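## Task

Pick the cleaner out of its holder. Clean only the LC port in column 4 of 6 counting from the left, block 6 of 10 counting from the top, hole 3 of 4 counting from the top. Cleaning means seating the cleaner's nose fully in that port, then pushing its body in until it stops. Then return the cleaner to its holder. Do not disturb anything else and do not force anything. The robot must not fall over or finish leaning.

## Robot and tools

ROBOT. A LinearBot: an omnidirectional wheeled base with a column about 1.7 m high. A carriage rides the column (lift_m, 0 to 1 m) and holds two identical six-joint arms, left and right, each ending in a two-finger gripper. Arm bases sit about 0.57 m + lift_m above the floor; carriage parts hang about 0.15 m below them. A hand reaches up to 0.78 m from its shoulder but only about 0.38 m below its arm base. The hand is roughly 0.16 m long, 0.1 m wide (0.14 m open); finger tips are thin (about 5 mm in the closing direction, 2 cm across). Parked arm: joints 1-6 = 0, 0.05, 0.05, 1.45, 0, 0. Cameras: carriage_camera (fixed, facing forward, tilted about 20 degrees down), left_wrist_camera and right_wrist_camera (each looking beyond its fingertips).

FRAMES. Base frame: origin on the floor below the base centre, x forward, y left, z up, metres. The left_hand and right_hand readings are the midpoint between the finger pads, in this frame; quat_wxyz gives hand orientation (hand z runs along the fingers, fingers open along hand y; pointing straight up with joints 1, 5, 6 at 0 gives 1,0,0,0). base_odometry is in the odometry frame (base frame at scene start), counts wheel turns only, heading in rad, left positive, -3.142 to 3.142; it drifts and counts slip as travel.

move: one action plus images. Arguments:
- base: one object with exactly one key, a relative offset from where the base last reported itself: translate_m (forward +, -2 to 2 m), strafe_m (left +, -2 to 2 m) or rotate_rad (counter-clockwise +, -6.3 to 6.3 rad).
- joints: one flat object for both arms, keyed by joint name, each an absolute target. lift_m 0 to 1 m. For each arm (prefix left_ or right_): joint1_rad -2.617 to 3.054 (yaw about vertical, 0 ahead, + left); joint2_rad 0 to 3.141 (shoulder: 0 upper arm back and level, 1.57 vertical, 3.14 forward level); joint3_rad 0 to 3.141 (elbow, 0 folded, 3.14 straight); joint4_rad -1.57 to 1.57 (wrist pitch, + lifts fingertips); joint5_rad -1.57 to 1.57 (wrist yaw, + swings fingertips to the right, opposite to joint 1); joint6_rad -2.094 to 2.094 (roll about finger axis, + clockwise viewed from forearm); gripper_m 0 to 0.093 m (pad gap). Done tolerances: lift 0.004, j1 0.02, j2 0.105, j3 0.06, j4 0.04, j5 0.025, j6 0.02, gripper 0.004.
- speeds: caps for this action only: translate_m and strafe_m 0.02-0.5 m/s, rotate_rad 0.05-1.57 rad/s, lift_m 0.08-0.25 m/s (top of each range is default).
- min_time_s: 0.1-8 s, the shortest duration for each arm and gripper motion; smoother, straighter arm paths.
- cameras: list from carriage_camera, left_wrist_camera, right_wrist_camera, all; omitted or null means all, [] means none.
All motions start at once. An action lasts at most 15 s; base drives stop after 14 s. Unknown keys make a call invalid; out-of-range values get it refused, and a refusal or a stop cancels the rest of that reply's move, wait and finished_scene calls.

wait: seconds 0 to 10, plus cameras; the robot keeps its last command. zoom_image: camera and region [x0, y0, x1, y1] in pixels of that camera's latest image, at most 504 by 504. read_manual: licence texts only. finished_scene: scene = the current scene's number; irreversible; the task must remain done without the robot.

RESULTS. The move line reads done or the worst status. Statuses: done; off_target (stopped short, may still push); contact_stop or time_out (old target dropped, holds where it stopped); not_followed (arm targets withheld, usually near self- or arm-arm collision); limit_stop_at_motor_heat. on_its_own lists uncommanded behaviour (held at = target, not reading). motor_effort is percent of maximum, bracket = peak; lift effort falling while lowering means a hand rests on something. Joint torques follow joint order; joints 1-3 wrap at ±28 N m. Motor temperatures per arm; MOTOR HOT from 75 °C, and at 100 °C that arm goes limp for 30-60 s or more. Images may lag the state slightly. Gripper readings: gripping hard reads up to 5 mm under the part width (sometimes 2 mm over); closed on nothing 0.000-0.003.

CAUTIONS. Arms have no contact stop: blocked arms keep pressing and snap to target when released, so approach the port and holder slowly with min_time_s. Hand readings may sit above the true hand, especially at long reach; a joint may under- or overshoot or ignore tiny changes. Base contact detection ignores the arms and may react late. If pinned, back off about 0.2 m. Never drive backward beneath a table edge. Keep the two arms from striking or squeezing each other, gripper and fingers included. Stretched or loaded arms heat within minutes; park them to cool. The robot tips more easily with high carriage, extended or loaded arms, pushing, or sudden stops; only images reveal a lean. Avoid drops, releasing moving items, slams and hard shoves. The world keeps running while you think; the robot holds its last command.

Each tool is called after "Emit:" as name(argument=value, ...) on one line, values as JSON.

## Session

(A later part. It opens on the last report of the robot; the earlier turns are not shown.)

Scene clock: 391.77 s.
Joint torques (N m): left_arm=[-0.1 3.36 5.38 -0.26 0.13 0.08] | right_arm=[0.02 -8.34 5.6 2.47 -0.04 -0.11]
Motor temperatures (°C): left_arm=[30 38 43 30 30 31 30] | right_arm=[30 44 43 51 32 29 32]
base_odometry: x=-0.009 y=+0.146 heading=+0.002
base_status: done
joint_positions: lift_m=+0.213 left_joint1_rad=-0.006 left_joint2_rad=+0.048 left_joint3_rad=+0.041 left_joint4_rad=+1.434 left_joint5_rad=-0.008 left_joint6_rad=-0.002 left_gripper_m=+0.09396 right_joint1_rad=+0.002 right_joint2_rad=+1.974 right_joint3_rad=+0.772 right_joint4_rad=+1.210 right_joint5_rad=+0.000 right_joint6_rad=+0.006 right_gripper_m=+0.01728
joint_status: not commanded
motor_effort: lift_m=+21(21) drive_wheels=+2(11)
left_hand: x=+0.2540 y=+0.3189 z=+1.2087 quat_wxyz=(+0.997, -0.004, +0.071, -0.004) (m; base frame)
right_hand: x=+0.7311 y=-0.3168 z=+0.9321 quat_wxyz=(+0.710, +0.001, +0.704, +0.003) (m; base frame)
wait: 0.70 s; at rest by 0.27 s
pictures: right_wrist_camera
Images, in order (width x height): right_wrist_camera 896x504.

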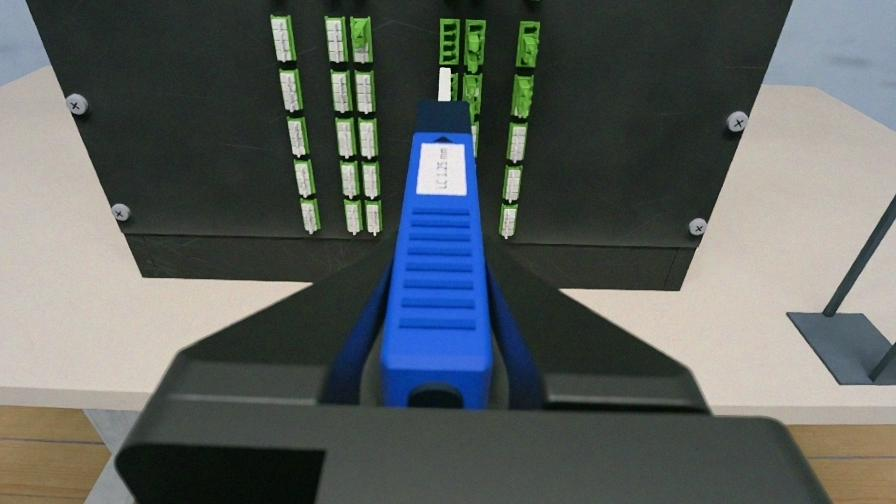

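Emit:
move(joints={"lift_m": 0.2045, "right_joint5_rad": 0.02}, speeds={"lift_m": 0.08}, cameras=[])

Emit:
move(base={"translate_m": 0.025}, speeds={"translate_m": 0.05}, cameras=[])

Emit:
wait(seconds=0.7, cameras=["right_wrist_camera"])

Emit:
zoom_image(camera="right_wrist_camera", region=[400, 0, 500, 90])

Scene clock: 415.10 s.
Joint torques (N m): left_arm=[-0.1 3.34 5.35 -0.24 0.13 0.08] | right_arm=[-0.08 -8.35 5.57 2.47 0.05 -0.11]
Motor temperatures (°C): left_arm=[30 37 43 30 30 31 30] | right_arm=[30 45 43 49 32 29 32]
move: done
base_odometry: x=-0.009 y=+0.146 heading=+0.002
base_status: not commanded
joint_positions: lift_m=+0.205 left_joint1_rad=-0.006 left_joint2_rad=+0.048 left_joint3_rad=+0.041 left_joint4_rad=+1.434 left_joint5_rad=-0.008 left_joint6_rad=-0.002 left_gripper_m=+0.09396 right_joint1_rad=+0.002 right_joint2_rad=+1.975 right_joint3_rad=+0.772 right_joint4_rad=+1.210 right_joint5_rad=+0.010 right_joint6_rad=+0.006 right_gripper_m=+0.01728
joint_status: all done
motor_effort: lift_m=+20(21) drive_wheels=-3(4)
left_hand: x=+0.2540 y=+0.3189 z=+1.2002 quat_wxyz=(+0.997, -0.004, +0.071, -0.004) (m; base frame)
right_hand: x=+0.7311 y=-0.3187 z=+0.9233 quat_wxyz=(+0.710, +0.005, +0.705, -0.001) (m; base frame)
pictures: none
No camera images: "cameras" was empty.

Scene clock: 416.10 s.
Joint torques (N m): left_arm=[-0.12 3.36 5.41 -0.25 0.14 0.07] | right_arm=[0.02 -8.38 5.56 2.47 0.07 -0.11]
Motor temperatures (°C): left_arm=[30 37 43 30 30 31 30] | right_arm=[30 45 43 49 32 29 32]
move: done
base_odometry: x=+0.016 y=+0.146 heading=+0.002
base_status: done
joint_positions: lift_m=+0.205 left_joint1_rad=-0.006 left_joint2_rad=+0.048 left_joint3_rad=+0.041 left_joint4_rad=+1.434 left_joint5_rad=-0.008 left_joint6_rad=-0.002 left_gripper_m=+0.09396 right_joint1_rad=+0.002 right_joint2_rad=+1.975 right_joint3_rad=+0.772 right_joint4_rad=+1.210 right_joint5_rad=+0.011 right_joint6_rad=+0.006 right_gripper_m=+0.01728
joint_status: not commanded
motor_effort: lift_m=+20(21) drive_wheels=-3(11)
left_hand: x=+0.2540 y=+0.3189 z=+1.2002 quat_wxyz=(+0.997, -0.004, +0.071, -0.004) (m; base frame)
right_hand: x=+0.7311 y=-0.3188 z=+0.9233 quat_wxyz=(+0.710, +0.005, +0.705, -0.001) (m; base frame)
pictures: none
No camera images: "cameras" was empty.

Scene clock: 416.80 s.
Joint torques (N m): left_arm=[-0.14 3.36 5.39 -0.25 0.16 0.08] | right_arm=[0.02 -8.34 5.57 2.47 0.07 -0.11]
Motor temperatures (°C): left_arm=[30 37 43 30 30 31 30] | right_arm=[30 45 43 49 32 29 32]
base_odometry: x=+0.016 y=+0.146 heading=+0.002
base_status: done
joint_positions: lift_m=+0.205 left_joint1_rad=-0.006 left_joint2_rad=+0.048 left_joint3_rad=+0.041 left_joint4_rad=+1.434 left_joint5_rad=-0.008 left_joint6_rad=-0.002 left_gripper_m=+0.09396 right_joint1_rad=+0.002 right_joint2_rad=+1.975 right_joint3_rad=+0.772 right_joint4_rad=+1.210 right_joint5_rad=+0.011 right_joint6_rad=+0.006 right_gripper_m=+0.01728
joint_status: not commanded
motor_effort: lift_m=+20(21) drive_wheels=-3(11)
left_hand: x=+0.2540 y=+0.3189 z=+1.2002 quat_wxyz=(+0.997, -0.004, +0.071, -0.004) (m; base frame)
right_hand: x=+0.7311 y=-0.3188 z=+0.9233 quat_wxyz=(+0.710, +0.005, +0.705, -0.001) (m; base frame)
wait: 0.70 s; at rest by 0.27 s
pictures: right_wrist_camera
Images, in order (width x height): right_wrist_camera 896x504.

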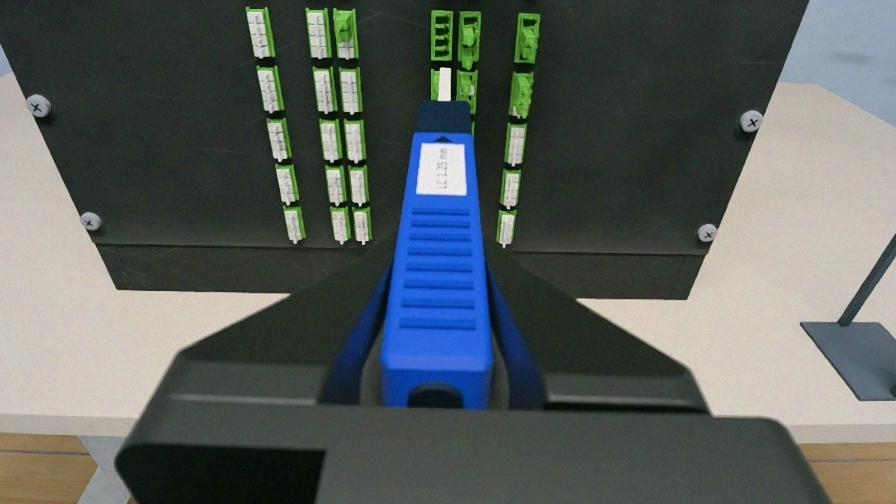

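Scaled by 5.040 from the camera's 896x504 image, which has a finer 1280x720 frame.

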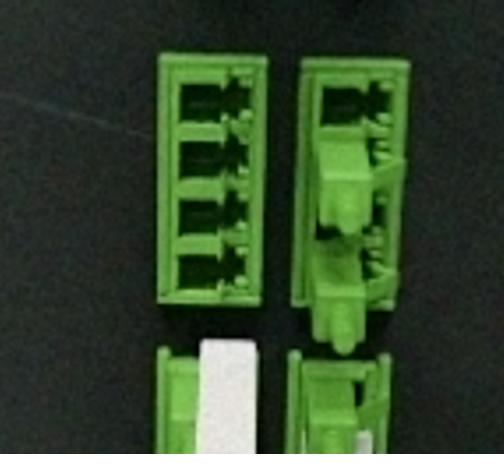

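Emit:
move(base={"strafe_m": 0.0033}, cameras=[])

Emit:
wait(seconds=0.6, cameras=["right_wrist_camera"])

Emit:
zoom_image(camera="right_wrist_camera", region=[400, 0, 500, 90])

Emit:
move(base={"translate_m": 0.02}, speeds={"translate_m": 0.05}, cameras=[])

Emit:
wait(seconds=0.7, cameras=["right_wrist_camera"])

Emit:
zoom_image(camera="right_wrist_camera", region=[400, 0, 500, 90])

Scene clock: 430.57 s.
Joint torques (N m): left_arm=[-0.06 3.37 5.38 -0.25 0.15 0.08] | right_arm=[-0.01 -8.38 5.59 2.48 0.05 -0.11]
Motor temperatures (°C): left_arm=[30 37 44 30 30 31 30] | right_arm=[30 45 43 49 32 29 32]
move: done
base_odometry: x=+0.016 y=+0.149 heading=+0.002
base_status: done
joint_positions: lift_m=+0.205 left_joint1_rad=-0.006 left_joint2_rad=+0.048 left_joint3_rad=+0.041 left_joint4_rad=+1.434 left_joint5_rad=-0.008 left_joint6_rad=-0.002 left_gripper_m=+0.09396 right_joint1_rad=+0.002 right_joint2_rad=+1.975 right_joint3_rad=+0.772 right_joint4_rad=+1.210 right_joint5_rad=+0.013 right_joint6_rad=+0.006 right_gripper_m=+0.01728
joint_status: not commanded
motor_effort: lift_m=+20(21) drive_wheels=+2(8)
left_hand: x=+0.2540 y=+0.3189 z=+1.2002 quat_wxyz=(+0.997, -0.004, +0.071, -0.004) (m; base frame)
right_hand: x=+0.7311 y=-0.3189 z=+0.9233 quat_wxyz=(+0.710, +0.006, +0.705, -0.002) (m; base frame)
pictures: none
No camera images: "cameras" was empty.

Scene clock: 431.17 s.
Joint torques (N m): left_arm=[-0.08 3.33 5.38 -0.25 0.13 0.07] | right_arm=[-0.06 -8.35 5.57 2.46 0.05 -0.11]
Motor temperatures (°C): left_arm=[30 37 44 30 30 31 30] | right_arm=[30 45 43 49 32 29 32]
base_odometry: x=+0.016 y=+0.149 heading=+0.002
base_status: done
joint_positions: lift_m=+0.205 left_joint1_rad=-0.006 left_joint2_rad=+0.048 left_joint3_rad=+0.041 left_joint4_rad=+1.434 left_joint5_rad=-0.008 left_joint6_rad=-0.002 left_gripper_m=+0.09396 right_joint1_rad=+0.002 right_joint2_rad=+1.975 right_joint3_rad=+0.772 right_joint4_rad=+1.210 right_joint5_rad=+0.013 right_joint6_rad=+0.006 right_gripper_m=+0.01728
joint_status: not commanded
motor_effort: lift_m=+20(21) drive_wheels=+2(8)
left_hand: x=+0.2540 y=+0.3189 z=+1.2002 quat_wxyz=(+0.997, -0.004, +0.071, -0.004) (m; base frame)
right_hand: x=+0.7311 y=-0.3189 z=+0.9233 quat_wxyz=(+0.710, +0.006, +0.705, -0.002) (m; base frame)
wait: 0.60 s; at rest by 0.27 s
pictures: right_wrist_camera
Images, in order (width x height): right_wrist_camera 896x504.

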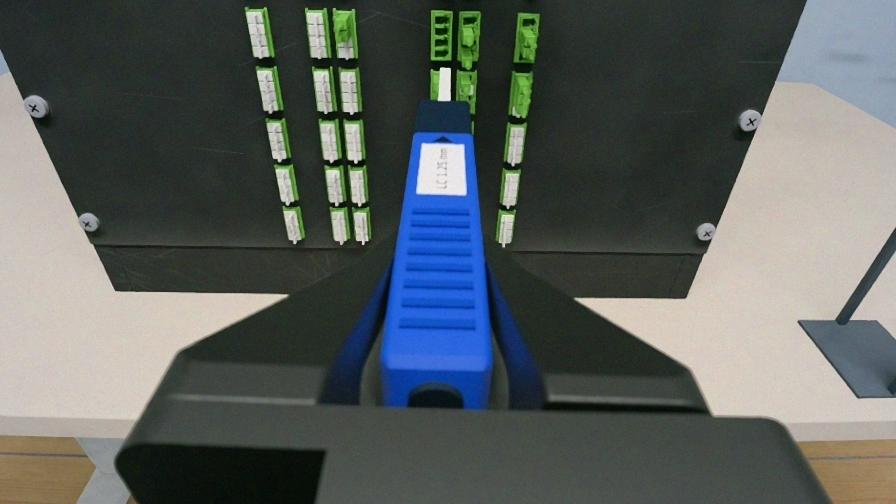

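Scaled by 5.040 from the camera's 896x504 image, which has a finer 1280x720 frame.

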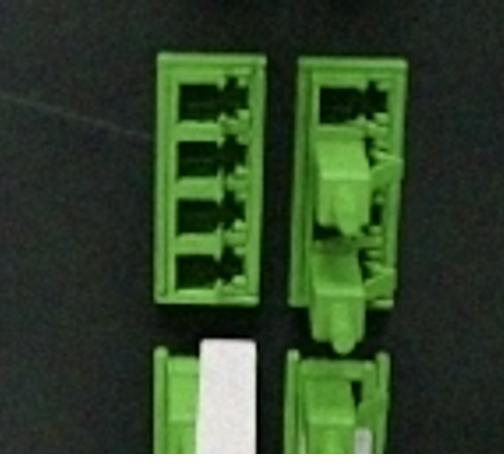

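Scene clock: 432.07 s.
Joint torques (N m): left_arm=[-0.08 3.34 5.41 -0.24 0.14 0.07] | right_arm=[-0.03 -8.29 5.57 2.45 0.05 -0.11]
Motor temperatures (°C): left_arm=[30 37 44 30 30 31 30] | right_arm=[30 45 43 49 32 29 32]
move: done
base_odometry: x=+0.036 y=+0.149 heading=+0.002
base_status: done
joint_positions: lift_m=+0.205 left_joint1_rad=-0.006 left_joint2_rad=+0.048 left_joint3_rad=+0.041 left_joint4_rad=+1.434 left_joint5_rad=-0.008 left_joint6_rad=-0.002 left_gripper_m=+0.09396 right_joint1_rad=+0.002 right_joint2_rad=+1.975 right_joint3_rad=+0.772 right_joint4_rad=+1.210 right_joint5_rad=+0.013 right_joint6_rad=+0.006 right_gripper_m=+0.01728
joint_status: not commanded
motor_effort: lift_m=+20(21) drive_wheels=-3(9)
left_hand: x=+0.2540 y=+0.3189 z=+1.2002 quat_wxyz=(+0.997, -0.004, +0.071, -0.004) (m; base frame)
right_hand: x=+0.7311 y=-0.3189 z=+0.9233 quat_wxyz=(+0.710, +0.006, +0.705, -0.002) (m; base frame)
pictures: none
No camera images: "cameras" was empty.

Scene clock: 432.77 s.
Joint torques (N m): left_arm=[-0.08 3.36 5.42 -0.24 0.15 0.08] | right_arm=[-0.01 -8.34 5.59 2.48 0.05 -0.11]
Motor temperatures (°C): left_arm=[30 37 44 30 30 31 30] | right_arm=[30 45 43 49 32 29 32]
base_odometry: x=+0.036 y=+0.149 heading=+0.002
base_status: done
joint_positions: lift_m=+0.205 left_joint1_rad=-0.006 left_joint2_rad=+0.048 left_joint3_rad=+0.041 left_joint4_rad=+1.434 left_joint5_rad=-0.008 left_joint6_rad=-0.002 left_gripper_m=+0.09396 right_joint1_rad=+0.002 right_joint2_rad=+1.975 right_joint3_rad=+0.772 right_joint4_rad=+1.210 right_joint5_rad=+0.013 right_joint6_rad=+0.006 right_gripper_m=+0.01728
joint_status: not commanded
motor_effort: lift_m=+20(21) drive_wheels=-3(9)
left_hand: x=+0.2540 y=+0.3189 z=+1.2002 quat_wxyz=(+0.997, -0.004, +0.071, -0.004) (m; base frame)
right_hand: x=+0.7311 y=-0.3189 z=+0.9233 quat_wxyz=(+0.710, +0.006, +0.705, -0.002) (m; base frame)
wait: 0.70 s; at rest by 0.27 s
pictures: right_wrist_camera
Images, in order (width x height): right_wrist_camera 896x504.

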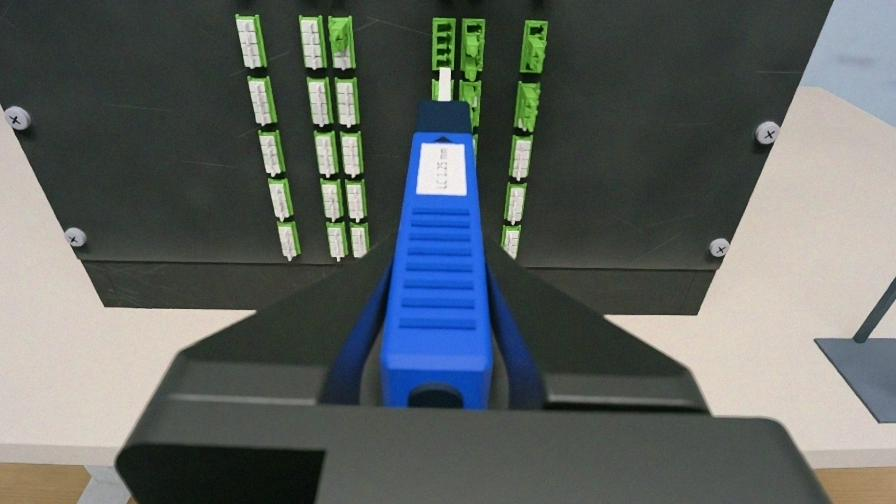

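Scaled by 5.040 from the camera's 896x504 image, which has a finer 1280x720 frame.

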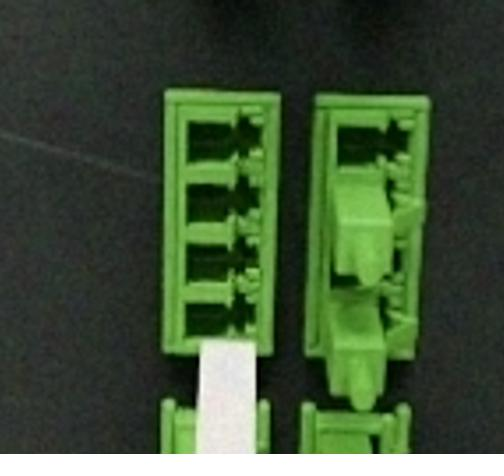

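Emit:
move(joints={"left_joint1_rad": -0.4, "left_joint2_rad": 1.5, "left_joint3_rad": 1.0, "left_joint4_rad": 1.35, "left_gripper_m": 0.0}, min_time_s=3, cameras=["carriage_camera"])

Emit:
move(joints={"left_joint1_rad": -0.7, "left_joint2_rad": 2.804, "left_joint3_rad": 1.921, "left_joint4_rad": 1.233, "left_joint5_rad": 0.0, "left_joint6_rad": 0.0}, min_time_s=4, cameras=["carriage_camera", "left_wrist_camera"])

Scene clock: 471.63 s.
Joint torques (N m): left_arm=[-0.62 -4.42 9.28 0.85 0.14 0.07] | right_arm=[0.01 -8.35 5.59 2.47 0.05 -0.11]
Motor temperatures (°C): left_arm=[30 37 44 30 30 31 30] | right_arm=[29 45 43 49 32 29 32]
move: done
base_odometry: x=+0.036 y=+0.149 heading=+0.002
base_status: not commanded
joint_positions: lift_m=+0.205 left_joint1_rad=-0.393 left_joint2_rad=+1.492 left_joint3_rad=+0.965 left_joint4_rad=+1.360 left_joint5_rad=-0.008 left_joint6_rad=-0.002 left_gripper_m=+0.00029 right_joint1_rad=+0.002 right_joint2_rad=+1.975 right_joint3_rad=+0.772 right_joint4_rad=+1.210 right_joint5_rad=+0.013 right_joint6_rad=+0.006 right_gripper_m=+0.01728
joint_status: all done
motor_effort: lift_m=+20(21) drive_wheels=-3(3)
left_hand: x=+0.5931 y=+0.1634 z=+1.2600 quat_wxyz=(+0.915, +0.067, +0.354, -0.182) (m; base frame)
right_hand: x=+0.7311 y=-0.3189 z=+0.9233 quat_wxyz=(+0.710, +0.006, +0.705, -0.002) (m; base frame)
pictures: carriage_camera
Images, in order (width x height): carriage_camera 896x504.

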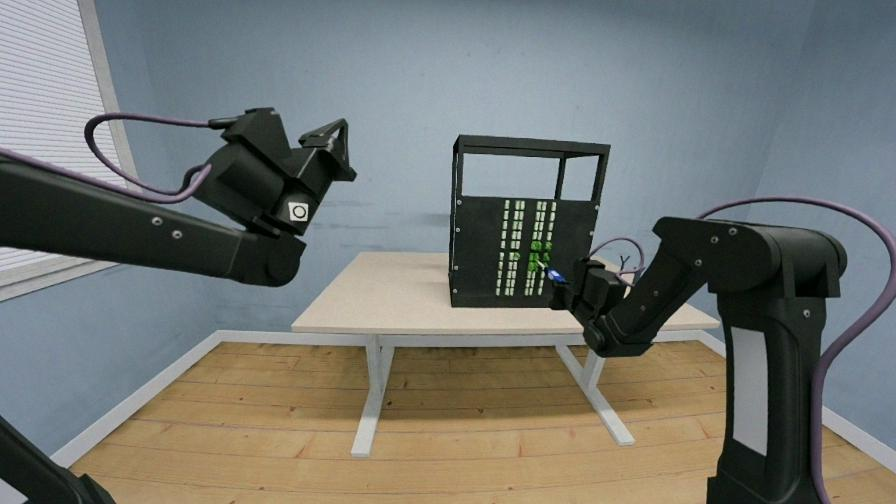

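Scene clock: 475.93 s.
Joint torques (N m): left_arm=[-0.55 -11.79 8.87 1.58 0.24 0.11] | right_arm=[-0.02 -8.35 5.57 2.47 0.05 -0.11]
Motor temperatures (°C): left_arm=[30 39 45 31 30 31 30] | right_arm=[29 45 43 49 32 29 32]
move: done
base_odometry: x=+0.036 y=+0.149 heading=+0.002
base_status: not commanded
joint_positions: lift_m=+0.205 left_joint1_rad=-0.693 left_joint2_rad=+2.789 left_joint3_rad=+1.888 left_joint4_rad=+1.244 left_joint5_rad=-0.008 left_joint6_rad=-0.002 left_gripper_m=+0.00029 right_joint1_rad=+0.002 right_joint2_rad=+1.975 right_joint3_rad=+0.772 right_joint4_rad=+1.210 right_joint5_rad=+0.013 right_joint6_rad=+0.006 right_gripper_m=+0.01728
joint_status: all done
motor_effort: lift_m=+20(21) drive_wheels=-3(3)
left_hand: x=+0.7553 y=-0.1276 z=+0.9049 quat_wxyz=(+0.769, +0.192, +0.543, -0.276) (m; base frame)
right_hand: x=+0.7311 y=-0.3189 z=+0.9233 quat_wxyz=(+0.710, +0.006, +0.705, -0.002) (m; base frame)
pictures: carriage_camera, left_wrist_camera
Images, in order (width x height): carriage_camera 896x504, left_wrist_camera 896x504.

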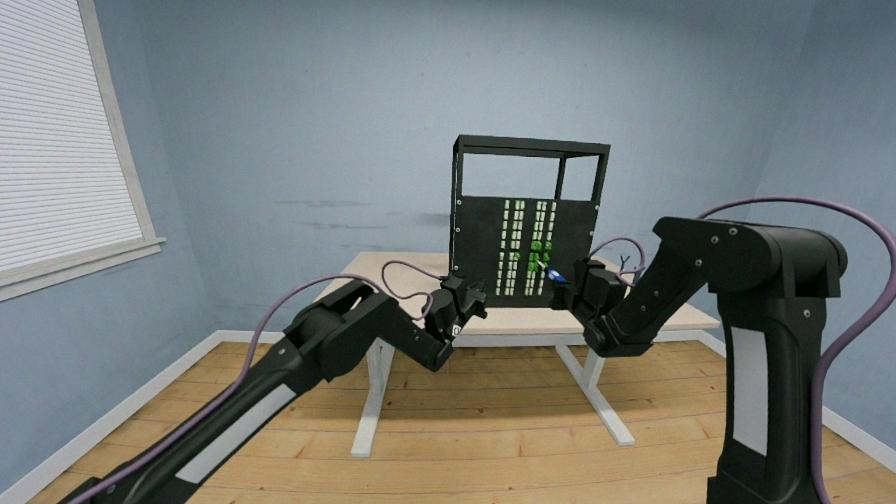

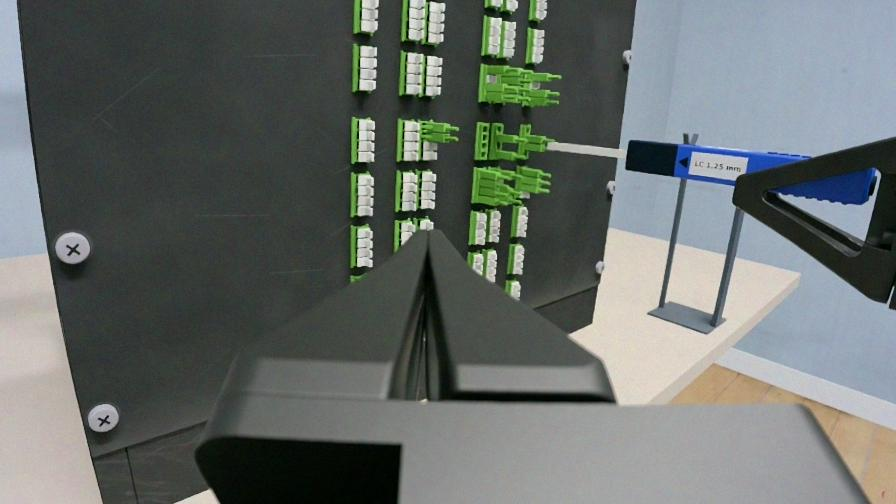

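Emit:
zoom_image(camera="left_wrist_camera", region=[460, 90, 660, 210])

Emit:
zoom_image(camera="left_wrist_camera", region=[465, 110, 565, 180])

Scaled by 2.520 from the camera's 896x504 image, which has a finer 1280x720 frame.

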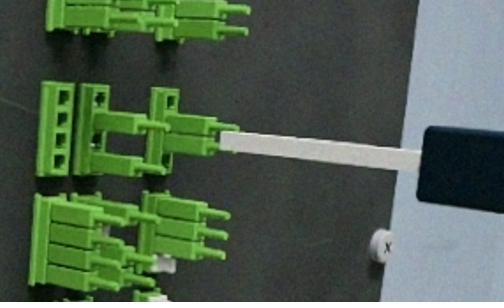

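Scaled by 5.040 from the camera's 896x504 image, which has a finer 1280x720 frame.

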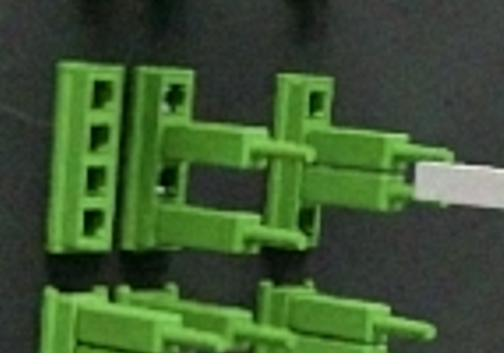

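Emit:
move(joints={"lift_m": 0.2008, "right_joint1_rad": 0.012}, speeds={"lift_m": 0.08}, cameras=[])

Emit:
wait(seconds=0.6, cameras=["right_wrist_camera", "left_wrist_camera"])

Emit:
zoom_image(camera="right_wrist_camera", region=[400, 0, 500, 90])

Emit:
zoom_image(camera="left_wrist_camera", region=[465, 110, 565, 180])

Scene clock: 495.37 s.
Joint torques (N m): left_arm=[-0.7 -12.12 8.57 1.62 0.23 0.1] | right_arm=[0.83 -8.35 5.59 2.48 0.04 -0.11]
Motor temperatures (°C): left_arm=[30 47 46 33 30 31 30] | right_arm=[29 45 43 49 32 29 32]
move: done
base_odometry: x=+0.036 y=+0.149 heading=+0.002
base_status: not commanded
joint_positions: lift_m=+0.201 left_joint1_rad=-0.693 left_joint2_rad=+2.793 left_joint3_rad=+1.892 left_joint4_rad=+1.239 left_joint5_rad=-0.008 left_joint6_rad=-0.002 left_gripper_m=+0.00029 right_joint1_rad=+0.005 right_joint2_rad=+1.975 right_joint3_rad=+0.772 right_joint4_rad=+1.210 right_joint5_rad=+0.013 right_joint6_rad=+0.006 right_gripper_m=+0.01728
joint_status: all done
motor_effort: lift_m=+20(20) drive_wheels=-3(3)
left_hand: x=+0.7559 y=-0.1281 z=+0.8991 quat_wxyz=(+0.768, +0.193, +0.545, -0.276) (m; base frame)
right_hand: x=+0.7311 y=-0.3176 z=+0.9197 quat_wxyz=(+0.710, +0.005, +0.705, -0.001) (m; base frame)
pictures: none
No camera images: "cameras" was empty.

Scene clock: 495.97 s.
Joint torques (N m): left_arm=[-0.72 -12.14 8.53 1.64 0.24 0.09] | right_arm=[0.81 -8.34 5.57 2.48 0.05 -0.11]
Motor temperatures (°C): left_arm=[30 47 46 33 30 31 30] | right_arm=[29 45 43 49 32 29 32]
base_odometry: x=+0.036 y=+0.149 heading=+0.002
base_status: not commanded
joint_positions: lift_m=+0.201 left_joint1_rad=-0.693 left_joint2_rad=+2.793 left_joint3_rad=+1.892 left_joint4_rad=+1.239 left_joint5_rad=-0.008 left_joint6_rad=-0.002 left_gripper_m=+0.00029 right_joint1_rad=+0.005 right_joint2_rad=+1.975 right_joint3_rad=+0.772 right_joint4_rad=+1.210 right_joint5_rad=+0.013 right_joint6_rad=+0.006 right_gripper_m=+0.01728
joint_status: all done
motor_effort: lift_m=+20(20) drive_wheels=-3(3)
left_hand: x=+0.7559 y=-0.1281 z=+0.8991 quat_wxyz=(+0.768, +0.193, +0.545, -0.276) (m; base frame)
right_hand: x=+0.7311 y=-0.3176 z=+0.9197 quat_wxyz=(+0.710, +0.005, +0.705, -0.001) (m; base frame)
wait: 0.60 s; at rest by 0.27 s
pictures: left_wrist_camera, right_wrist_camera
Images, in order (width x height): left_wrist_camera 896x504, right_wrist_camera 896x504.

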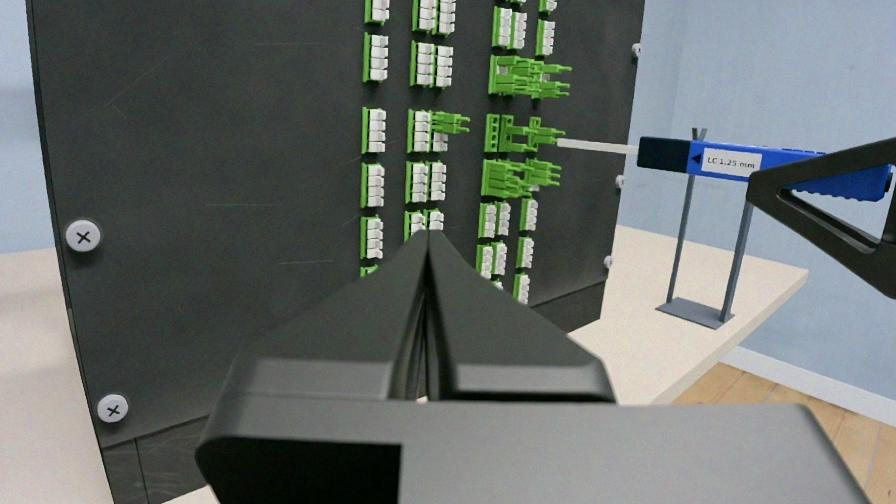

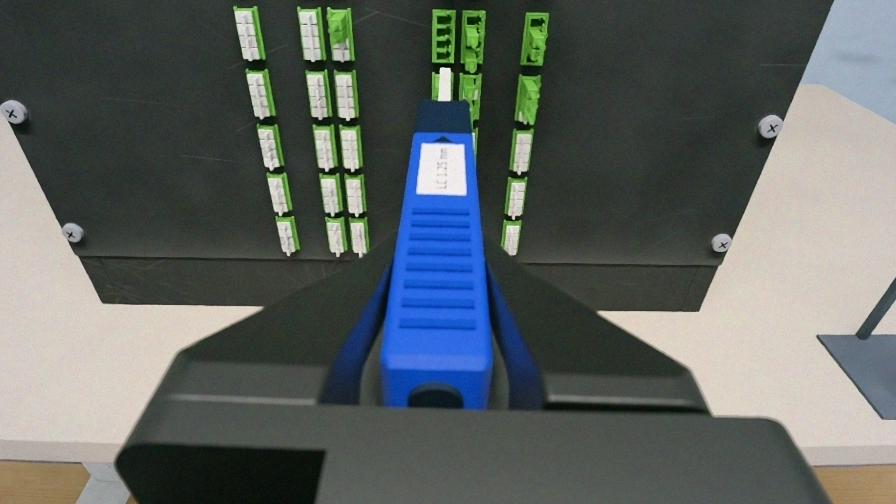

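Scaled by 5.040 from the camera's 896x504 image, which has a finer 1280x720 frame.

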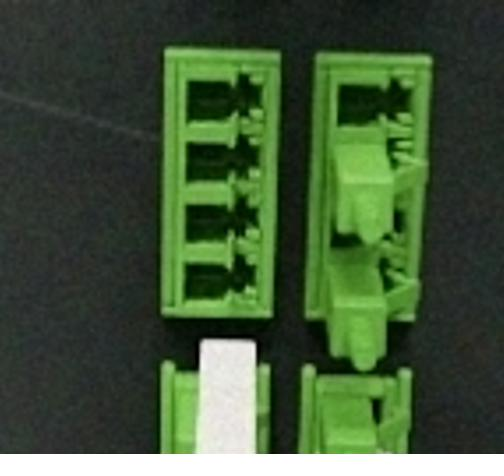

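Scaled by 5.040 from the camera's 896x504 image, which has a finer 1280x720 frame.

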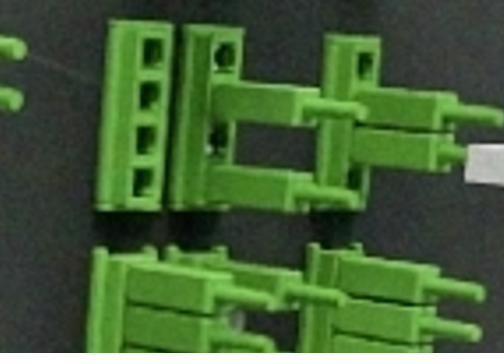

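Emit:
move(joints={"right_joint1_rad": 0.022}, cameras=[])

Emit:
wait(seconds=0.6, cameras=["right_wrist_camera"])

Emit:
zoom_image(camera="right_wrist_camera", region=[400, 0, 500, 90])

Scene clock: 502.80 s.
Joint torques (N m): left_arm=[-0.65 -12.15 8.46 1.63 0.24 0.1] | right_arm=[0.57 -8.35 5.6 2.48 0.05 -0.11]
Motor temperatures (°C): left_arm=[30 48 46 34 30 31 30] | right_arm=[29 45 43 49 32 29 32]
move: done
base_odometry: x=+0.036 y=+0.149 heading=+0.002
base_status: not commanded
joint_positions: lift_m=+0.201 left_joint1_rad=-0.693 left_joint2_rad=+2.793 left_joint3_rad=+1.892 left_joint4_rad=+1.239 left_joint5_rad=-0.008 left_joint6_rad=-0.002 left_gripper_m=+0.00029 right_joint1_rad=+0.018 right_joint2_rad=+1.975 right_joint3_rad=+0.772 right_joint4_rad=+1.210 right_joint5_rad=+0.013 right_joint6_rad=+0.006 right_gripper_m=+0.01728
joint_status: all done
motor_effort: lift_m=+19(20) drive_wheels=-3(3)
left_hand: x=+0.7559 y=-0.1281 z=+0.8991 quat_wxyz=(+0.768, +0.193, +0.545, -0.276) (m; base frame)
right_hand: x=+0.7310 y=-0.3108 z=+0.9197 quat_wxyz=(+0.710, +0.000, +0.705, +0.004) (m; base frame)
pictures: none
No camera images: "cameras" was empty.

Scene clock: 503.40 s.
Joint torques (N m): left_arm=[-0.62 -12.11 8.44 1.64 0.23 0.1] | right_arm=[0.51 -8.36 5.57 2.48 0.04 -0.11]
Motor temperatures (°C): left_arm=[30 48 46 34 30 31 30] | right_arm=[29 45 43 49 32 29 32]
base_odometry: x=+0.036 y=+0.149 heading=+0.002
base_status: not commanded
joint_positions: lift_m=+0.201 left_joint1_rad=-0.693 left_joint2_rad=+2.793 left_joint3_rad=+1.892 left_joint4_rad=+1.239 left_joint5_rad=-0.008 left_joint6_rad=-0.002 left_gripper_m=+0.00029 right_joint1_rad=+0.018 right_joint2_rad=+1.975 right_joint3_rad=+0.772 right_joint4_rad=+1.210 right_joint5_rad=+0.013 right_joint6_rad=+0.006 right_gripper_m=+0.01728
joint_status: all done
motor_effort: lift_m=+20(20) drive_wheels=-2(3)
left_hand: x=+0.7559 y=-0.1281 z=+0.8991 quat_wxyz=(+0.768, +0.193, +0.545, -0.276) (m; base frame)
right_hand: x=+0.7310 y=-0.3108 z=+0.9197 quat_wxyz=(+0.710, +0.000, +0.705, +0.004) (m; base frame)
wait: 0.60 s; at rest by 0.27 s
pictures: right_wrist_camera
Images, in order (width x height): right_wrist_camera 896x504.

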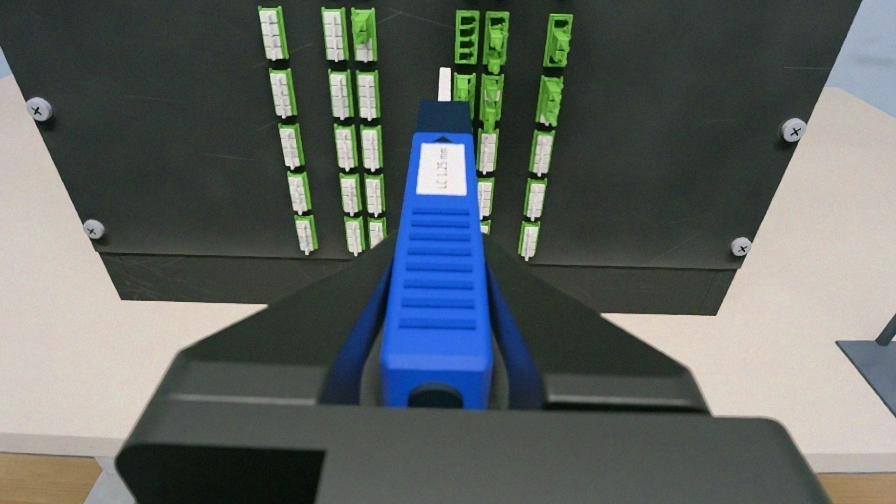

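Scaled by 5.040 from the camera's 896x504 image, which has a finer 1280x720 frame.

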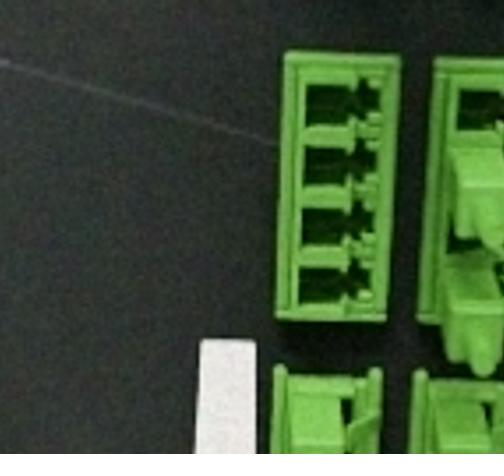

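Emit:
move(joints={"right_joint1_rad": 0.001}, cameras=[])

Emit:
wait(seconds=0.6, cameras=["right_wrist_camera"])

Emit:
zoom_image(camera="right_wrist_camera", region=[400, 0, 500, 90])

Scene clock: 509.07 s.
Joint torques (N m): left_arm=[-0.66 -12.04 8.51 1.62 0.23 0.09] | right_arm=[-0.1 -8.34 5.59 2.47 0.03 -0.11]
Motor temperatures (°C): left_arm=[30 48 47 34 30 31 30] | right_arm=[29 45 43 50 32 29 32]
move: done
base_odometry: x=+0.036 y=+0.149 heading=+0.002
base_status: not commanded
joint_positions: lift_m=+0.201 left_joint1_rad=-0.693 left_joint2_rad=+2.793 left_joint3_rad=+1.892 left_joint4_rad=+1.239 left_joint5_rad=-0.008 left_joint6_rad=-0.002 left_gripper_m=+0.00029 right_joint1_rad=+0.004 right_joint2_rad=+1.975 right_joint3_rad=+0.772 right_joint4_rad=+1.210 right_joint5_rad=+0.014 right_joint6_rad=+0.006 right_gripper_m=+0.01728
joint_status: all done
motor_effort: lift_m=+19(20) drive_wheels=-2(3)
left_hand: x=+0.7559 y=-0.1281 z=+0.8991 quat_wxyz=(+0.768, +0.193, +0.545, -0.276) (m; base frame)
right_hand: x=+0.7311 y=-0.3179 z=+0.9197 quat_wxyz=(+0.710, +0.005, +0.705, -0.001) (m; base frame)
pictures: none
No camera images: "cameras" was empty.

Scene clock: 509.67 s.
Joint torques (N m): left_arm=[-0.62 -12.08 8.46 1.64 0.23 0.09] | right_arm=[-0.18 -8.34 5.59 2.48 0.03 -0.11]
Motor temperatures (°C): left_arm=[30 49 47 34 30 31 30] | right_arm=[29 45 43 50 32 29 32]
base_odometry: x=+0.036 y=+0.149 heading=+0.002
base_status: not commanded
joint_positions: lift_m=+0.201 left_joint1_rad=-0.693 left_joint2_rad=+2.793 left_joint3_rad=+1.892 left_joint4_rad=+1.239 left_joint5_rad=-0.008 left_joint6_rad=-0.002 left_gripper_m=+0.00029 right_joint1_rad=+0.004 right_joint2_rad=+1.975 right_joint3_rad=+0.772 right_joint4_rad=+1.210 right_joint5_rad=+0.014 right_joint6_rad=+0.006 right_gripper_m=+0.01728
joint_status: all done
motor_effort: lift_m=+20(20) drive_wheels=-3(3)
left_hand: x=+0.7559 y=-0.1281 z=+0.8991 quat_wxyz=(+0.768, +0.193, +0.545, -0.276) (m; base frame)
right_hand: x=+0.7311 y=-0.3179 z=+0.9197 quat_wxyz=(+0.710, +0.005, +0.705, -0.001) (m; base frame)
wait: 0.60 s; at rest by 0.27 s
pictures: right_wrist_camera
Images, in order (width x height): right_wrist_camera 896x504.

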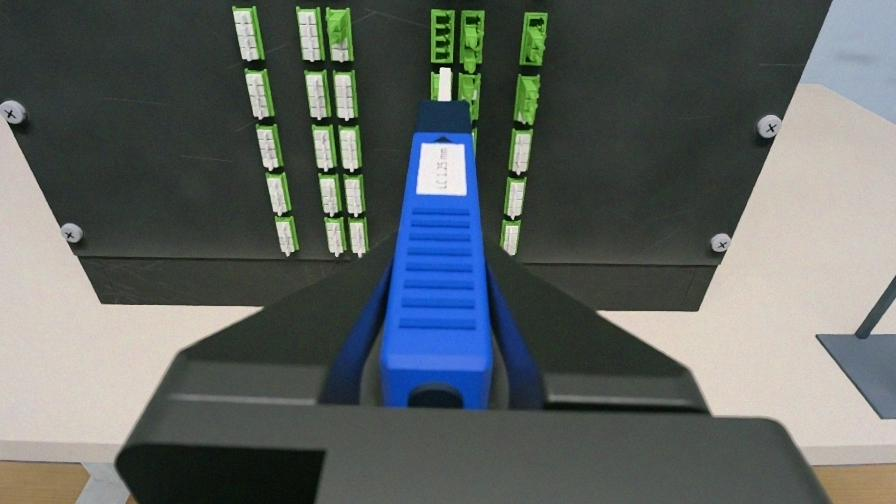

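Scaled by 5.040 from the camera's 896x504 image, which has a finer 1280x720 frame.

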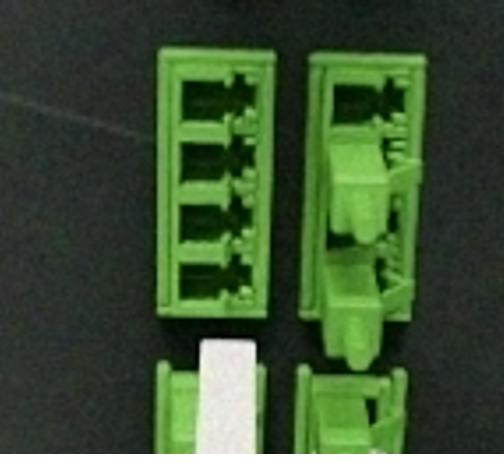

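Emit:
move(joints={"right_joint1_rad": 0.03}, cameras=[])

Emit:
move(joints={"right_joint1_rad": 0.005}, cameras=[])

Emit:
wait(seconds=0.6, cameras=["right_wrist_camera", "left_wrist_camera"])

Emit:
zoom_image(camera="right_wrist_camera", region=[400, 0, 500, 90])

Emit:
zoom_image(camera="left_wrist_camera", region=[465, 110, 565, 180])

Scene clock: 518.57 s.
Joint torques (N m): left_arm=[-0.61 -12.12 8.49 1.62 0.24 0.09] | right_arm=[0.34 -8.36 5.6 2.48 0.03 -0.11]
Motor temperatures (°C): left_arm=[30 50 48 34 30 31 30] | right_arm=[29 45 43 50 32 29 32]
move: done
base_odometry: x=+0.036 y=+0.149 heading=+0.002
base_status: not commanded
joint_positions: lift_m=+0.201 left_joint1_rad=-0.693 left_joint2_rad=+2.793 left_joint3_rad=+1.892 left_joint4_rad=+1.239 left_joint5_rad=-0.008 left_joint6_rad=-0.002 left_gripper_m=+0.00029 right_joint1_rad=+0.028 right_joint2_rad=+1.975 right_joint3_rad=+0.772 right_joint4_rad=+1.210 right_joint5_rad=+0.014 right_joint6_rad=+0.006 right_gripper_m=+0.01728
joint_status: all done
motor_effort: lift_m=+20(20) drive_wheels=-3(3)
left_hand: x=+0.7559 y=-0.1281 z=+0.8991 quat_wxyz=(+0.768, +0.193, +0.545, -0.276) (m; base frame)
right_hand: x=+0.7309 y=-0.3059 z=+0.9197 quat_wxyz=(+0.710, -0.003, +0.705, +0.007) (m; base frame)
pictures: none
No camera images: "cameras" was empty.

Scene clock: 519.10 s.
Joint torques (N m): left_arm=[-0.64 -12.1 8.49 1.62 0.24 0.09] | right_arm=[-0.09 -8.35 5.59 2.48 0.02 -0.12]
Motor temperatures (°C): left_arm=[30 50 48 34 30 31 30] | right_arm=[29 45 43 50 32 29 32]
move: done
base_odometry: x=+0.036 y=+0.149 heading=+0.002
base_status: not commanded
joint_positions: lift_m=+0.201 left_joint1_rad=-0.693 left_joint2_rad=+2.793 left_joint3_rad=+1.892 left_joint4_rad=+1.239 left_joint5_rad=-0.008 left_joint6_rad=-0.002 left_gripper_m=+0.00029 right_joint1_rad=+0.008 right_joint2_rad=+1.975 right_joint3_rad=+0.772 right_joint4_rad=+1.210 right_joint5_rad=+0.015 right_joint6_rad=+0.006 right_gripper_m=+0.01728
joint_status: all done
motor_effort: lift_m=+19(20) drive_wheels=-3(3)
left_hand: x=+0.7559 y=-0.1281 z=+0.8991 quat_wxyz=(+0.768, +0.193, +0.545, -0.276) (m; base frame)
right_hand: x=+0.7311 y=-0.3166 z=+0.9197 quat_wxyz=(+0.710, +0.005, +0.705, +0.000) (m; base frame)
pictures: none
No camera images: "cameras" was empty.

Scene clock: 519.70 s.
Joint torques (N m): left_arm=[-0.61 -12.11 8.47 1.63 0.24 0.09] | right_arm=[-0.09 -8.38 5.59 2.47 0.02 -0.11]
Motor temperatures (°C): left_arm=[30 50 48 34 30 31 30] | right_arm=[29 45 43 50 32 29 32]
base_odometry: x=+0.036 y=+0.149 heading=+0.002
base_status: not commanded
joint_positions: lift_m=+0.201 left_joint1_rad=-0.693 left_joint2_rad=+2.793 left_joint3_rad=+1.892 left_joint4_rad=+1.239 left_joint5_rad=-0.008 left_joint6_rad=-0.002 left_gripper_m=+0.00029 right_joint1_rad=+0.008 right_joint2_rad=+1.975 right_joint3_rad=+0.772 right_joint4_rad=+1.210 right_joint5_rad=+0.015 right_joint6_rad=+0.006 right_gripper_m=+0.01728
joint_status: all done
motor_effort: lift_m=+20(20) drive_wheels=-3(3)
left_hand: x=+0.7559 y=-0.1281 z=+0.8991 quat_wxyz=(+0.768, +0.193, +0.545, -0.276) (m; base frame)
right_hand: x=+0.7311 y=-0.3166 z=+0.9197 quat_wxyz=(+0.710, +0.005, +0.705, +0.000) (m; base frame)
wait: 0.60 s; at rest by 0.27 s
pictures: left_wrist_camera, right_wrist_camera
Images, in order (width x height): left_wrist_camera 896x504, right_wrist_camera 896x504.

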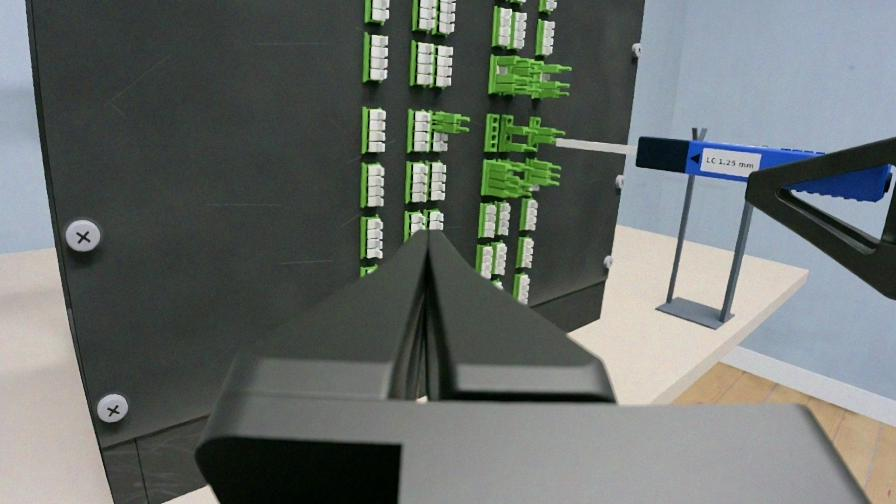

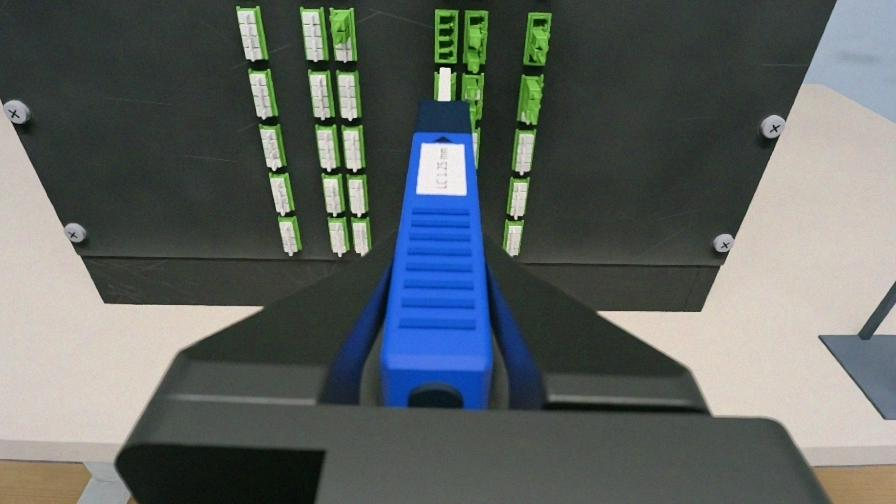

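Scaled by 5.040 from the camera's 896x504 image, which has a finer 1280x720 frame.

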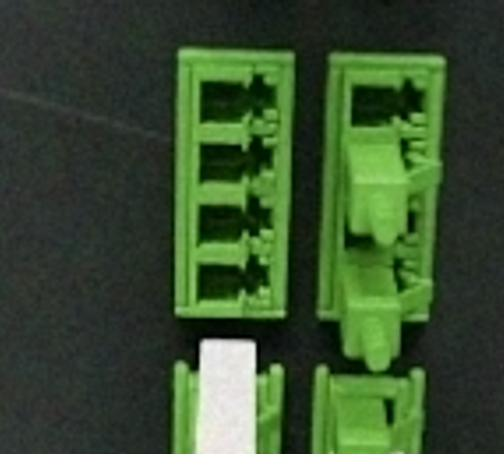

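Scaled by 5.040 from the camera's 896x504 image, which has a finer 1280x720 frame.

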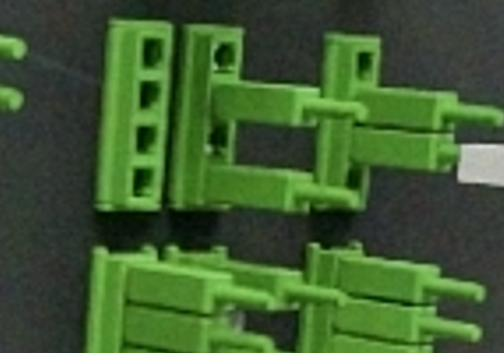

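Emit:
move(base={"translate_m": 0.03}, speeds={"translate_m": 0.05}, cameras=[])

Emit:
wait(seconds=0.6, cameras=["right_wrist_camera", "left_wrist_camera"])

Emit:
zoom_image(camera="right_wrist_camera", region=[400, 0, 500, 90])

Emit:
zoom_image(camera="left_wrist_camera", region=[450, 90, 570, 190])

Scene clock: 525.43 s.
Joint torques (N m): left_arm=[-0.47 -12.07 8.46 1.62 0.24 0.09] | right_arm=[-0.09 -8.34 5.57 2.47 0.02 -0.11]
Motor temperatures (°C): left_arm=[30 51 48 34 30 31 30] | right_arm=[29 45 43 50 32 29 32]
move: done
base_odometry: x=+0.066 y=+0.149 heading=+0.002
base_status: done
joint_positions: lift_m=+0.201 left_joint1_rad=-0.695 left_joint2_rad=+2.793 left_joint3_rad=+1.892 left_joint4_rad=+1.239 left_joint5_rad=-0.008 left_joint6_rad=-0.002 left_gripper_m=+0.00029 right_joint1_rad=+0.008 right_joint2_rad=+1.975 right_joint3_rad=+0.772 right_joint4_rad=+1.210 right_joint5_rad=+0.015 right_joint6_rad=+0.006 right_gripper_m=+0.01728
joint_status: not commanded
motor_effort: lift_m=+19(20) drive_wheels=-4(10)
left_hand: x=+0.7552 y=-0.1289 z=+0.8991 quat_wxyz=(+0.768, +0.193, +0.545, -0.276) (m; base frame)
right_hand: x=+0.7311 y=-0.3166 z=+0.9197 quat_wxyz=(+0.710, +0.005, +0.705, +0.000) (m; base frame)
pictures: none
No camera images: "cameras" was empty.

Scene clock: 526.03 s.
Joint torques (N m): left_arm=[-0.54 -12.14 8.49 1.63 0.25 0.1] | right_arm=[-0.09 -8.35 5.57 2.47 0.02 -0.11]
Motor temperatures (°C): left_arm=[30 51 48 34 30 31 30] | right_arm=[29 45 43 50 32 29 32]
base_odometry: x=+0.066 y=+0.149 heading=+0.002
base_status: done
joint_positions: lift_m=+0.201 left_joint1_rad=-0.695 left_joint2_rad=+2.793 left_joint3_rad=+1.892 left_joint4_rad=+1.239 left_joint5_rad=-0.008 left_joint6_rad=-0.002 left_gripper_m=+0.00029 right_joint1_rad=+0.008 right_joint2_rad=+1.975 right_joint3_rad=+0.772 right_joint4_rad=+1.210 right_joint5_rad=+0.015 right_joint6_rad=+0.006 right_gripper_m=+0.01728
joint_status: not commanded
motor_effort: lift_m=+20(20) drive_wheels=-4(10)
left_hand: x=+0.7552 y=-0.1289 z=+0.8991 quat_wxyz=(+0.768, +0.193, +0.545, -0.276) (m; base frame)
right_hand: x=+0.7311 y=-0.3166 z=+0.9197 quat_wxyz=(+0.710, +0.005, +0.705, +0.000) (m; base frame)
wait: 0.60 s; at rest by 0.27 s
pictures: left_wrist_camera, right_wrist_camera
Images, in order (width x height): left_wrist_camera 896x504, right_wrist_camera 896x504.

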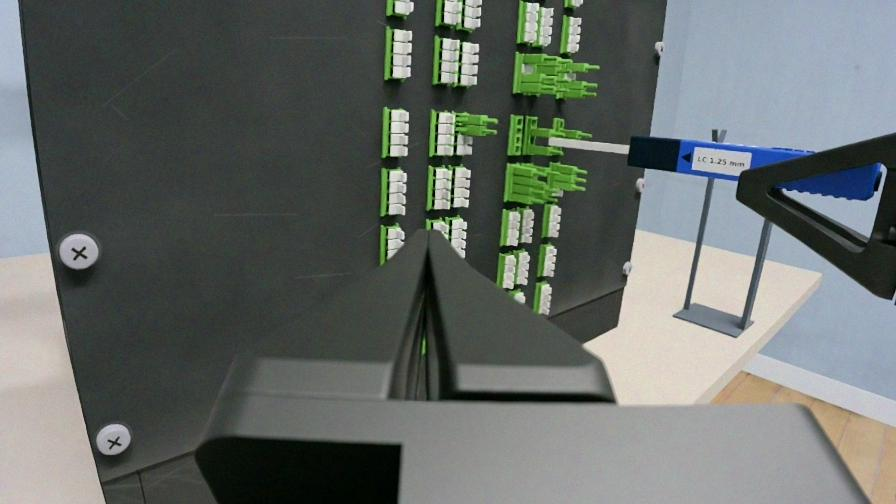

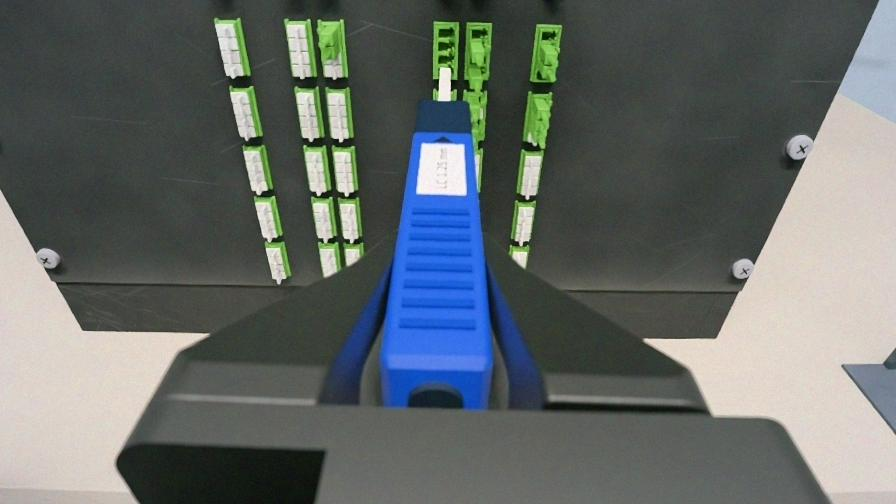

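Scaled by 5.040 from the camera's 896x504 image, which has a finer 1280x720 frame.

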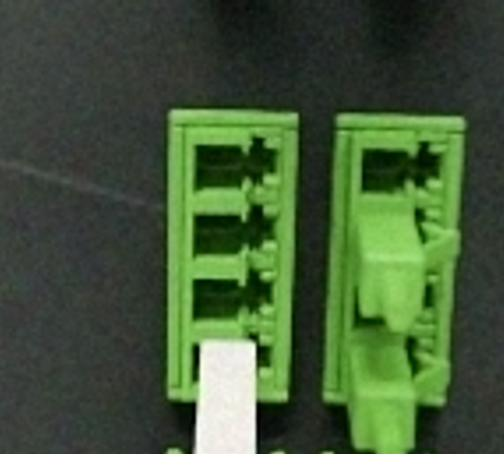

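Scaled by 4.200 from the camera's 896x504 image, which has a finer 1280x720 frame.

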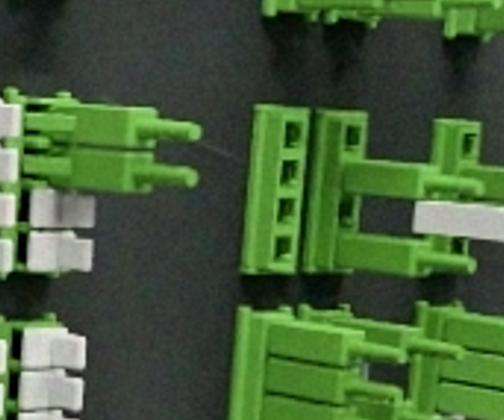

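Emit:
zoom_image(camera="left_wrist_camera", region=[500, 110, 560, 160])

Emit:
zoom_image(camera="left_wrist_camera", region=[530, 110, 650, 180])

Emit:
zoom_image(camera="right_wrist_camera", region=[425, 10, 475, 110])

Scaled by 8.400 from the camera's 896x504 image, which has a finer 1280x720 frame.

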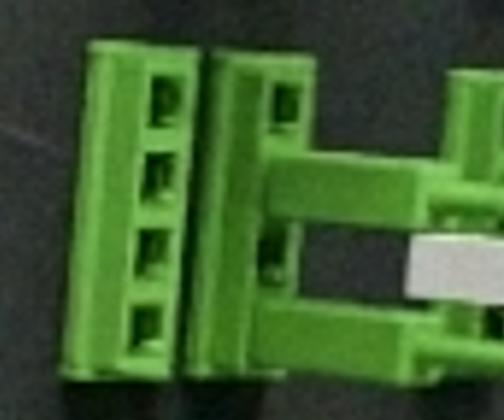

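Scaled by 4.200 from the camera's 896x504 image, which has a finer 1280x720 frame.

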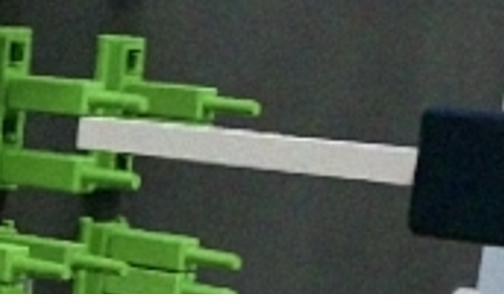

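Scaled by 5.040 from the camera's 896x504 image, which has a finer 1280x720 frame.

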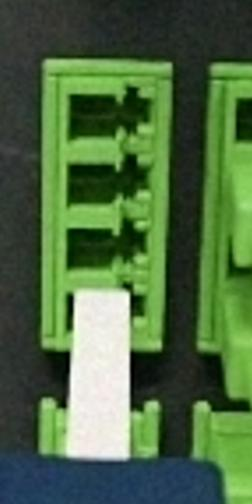

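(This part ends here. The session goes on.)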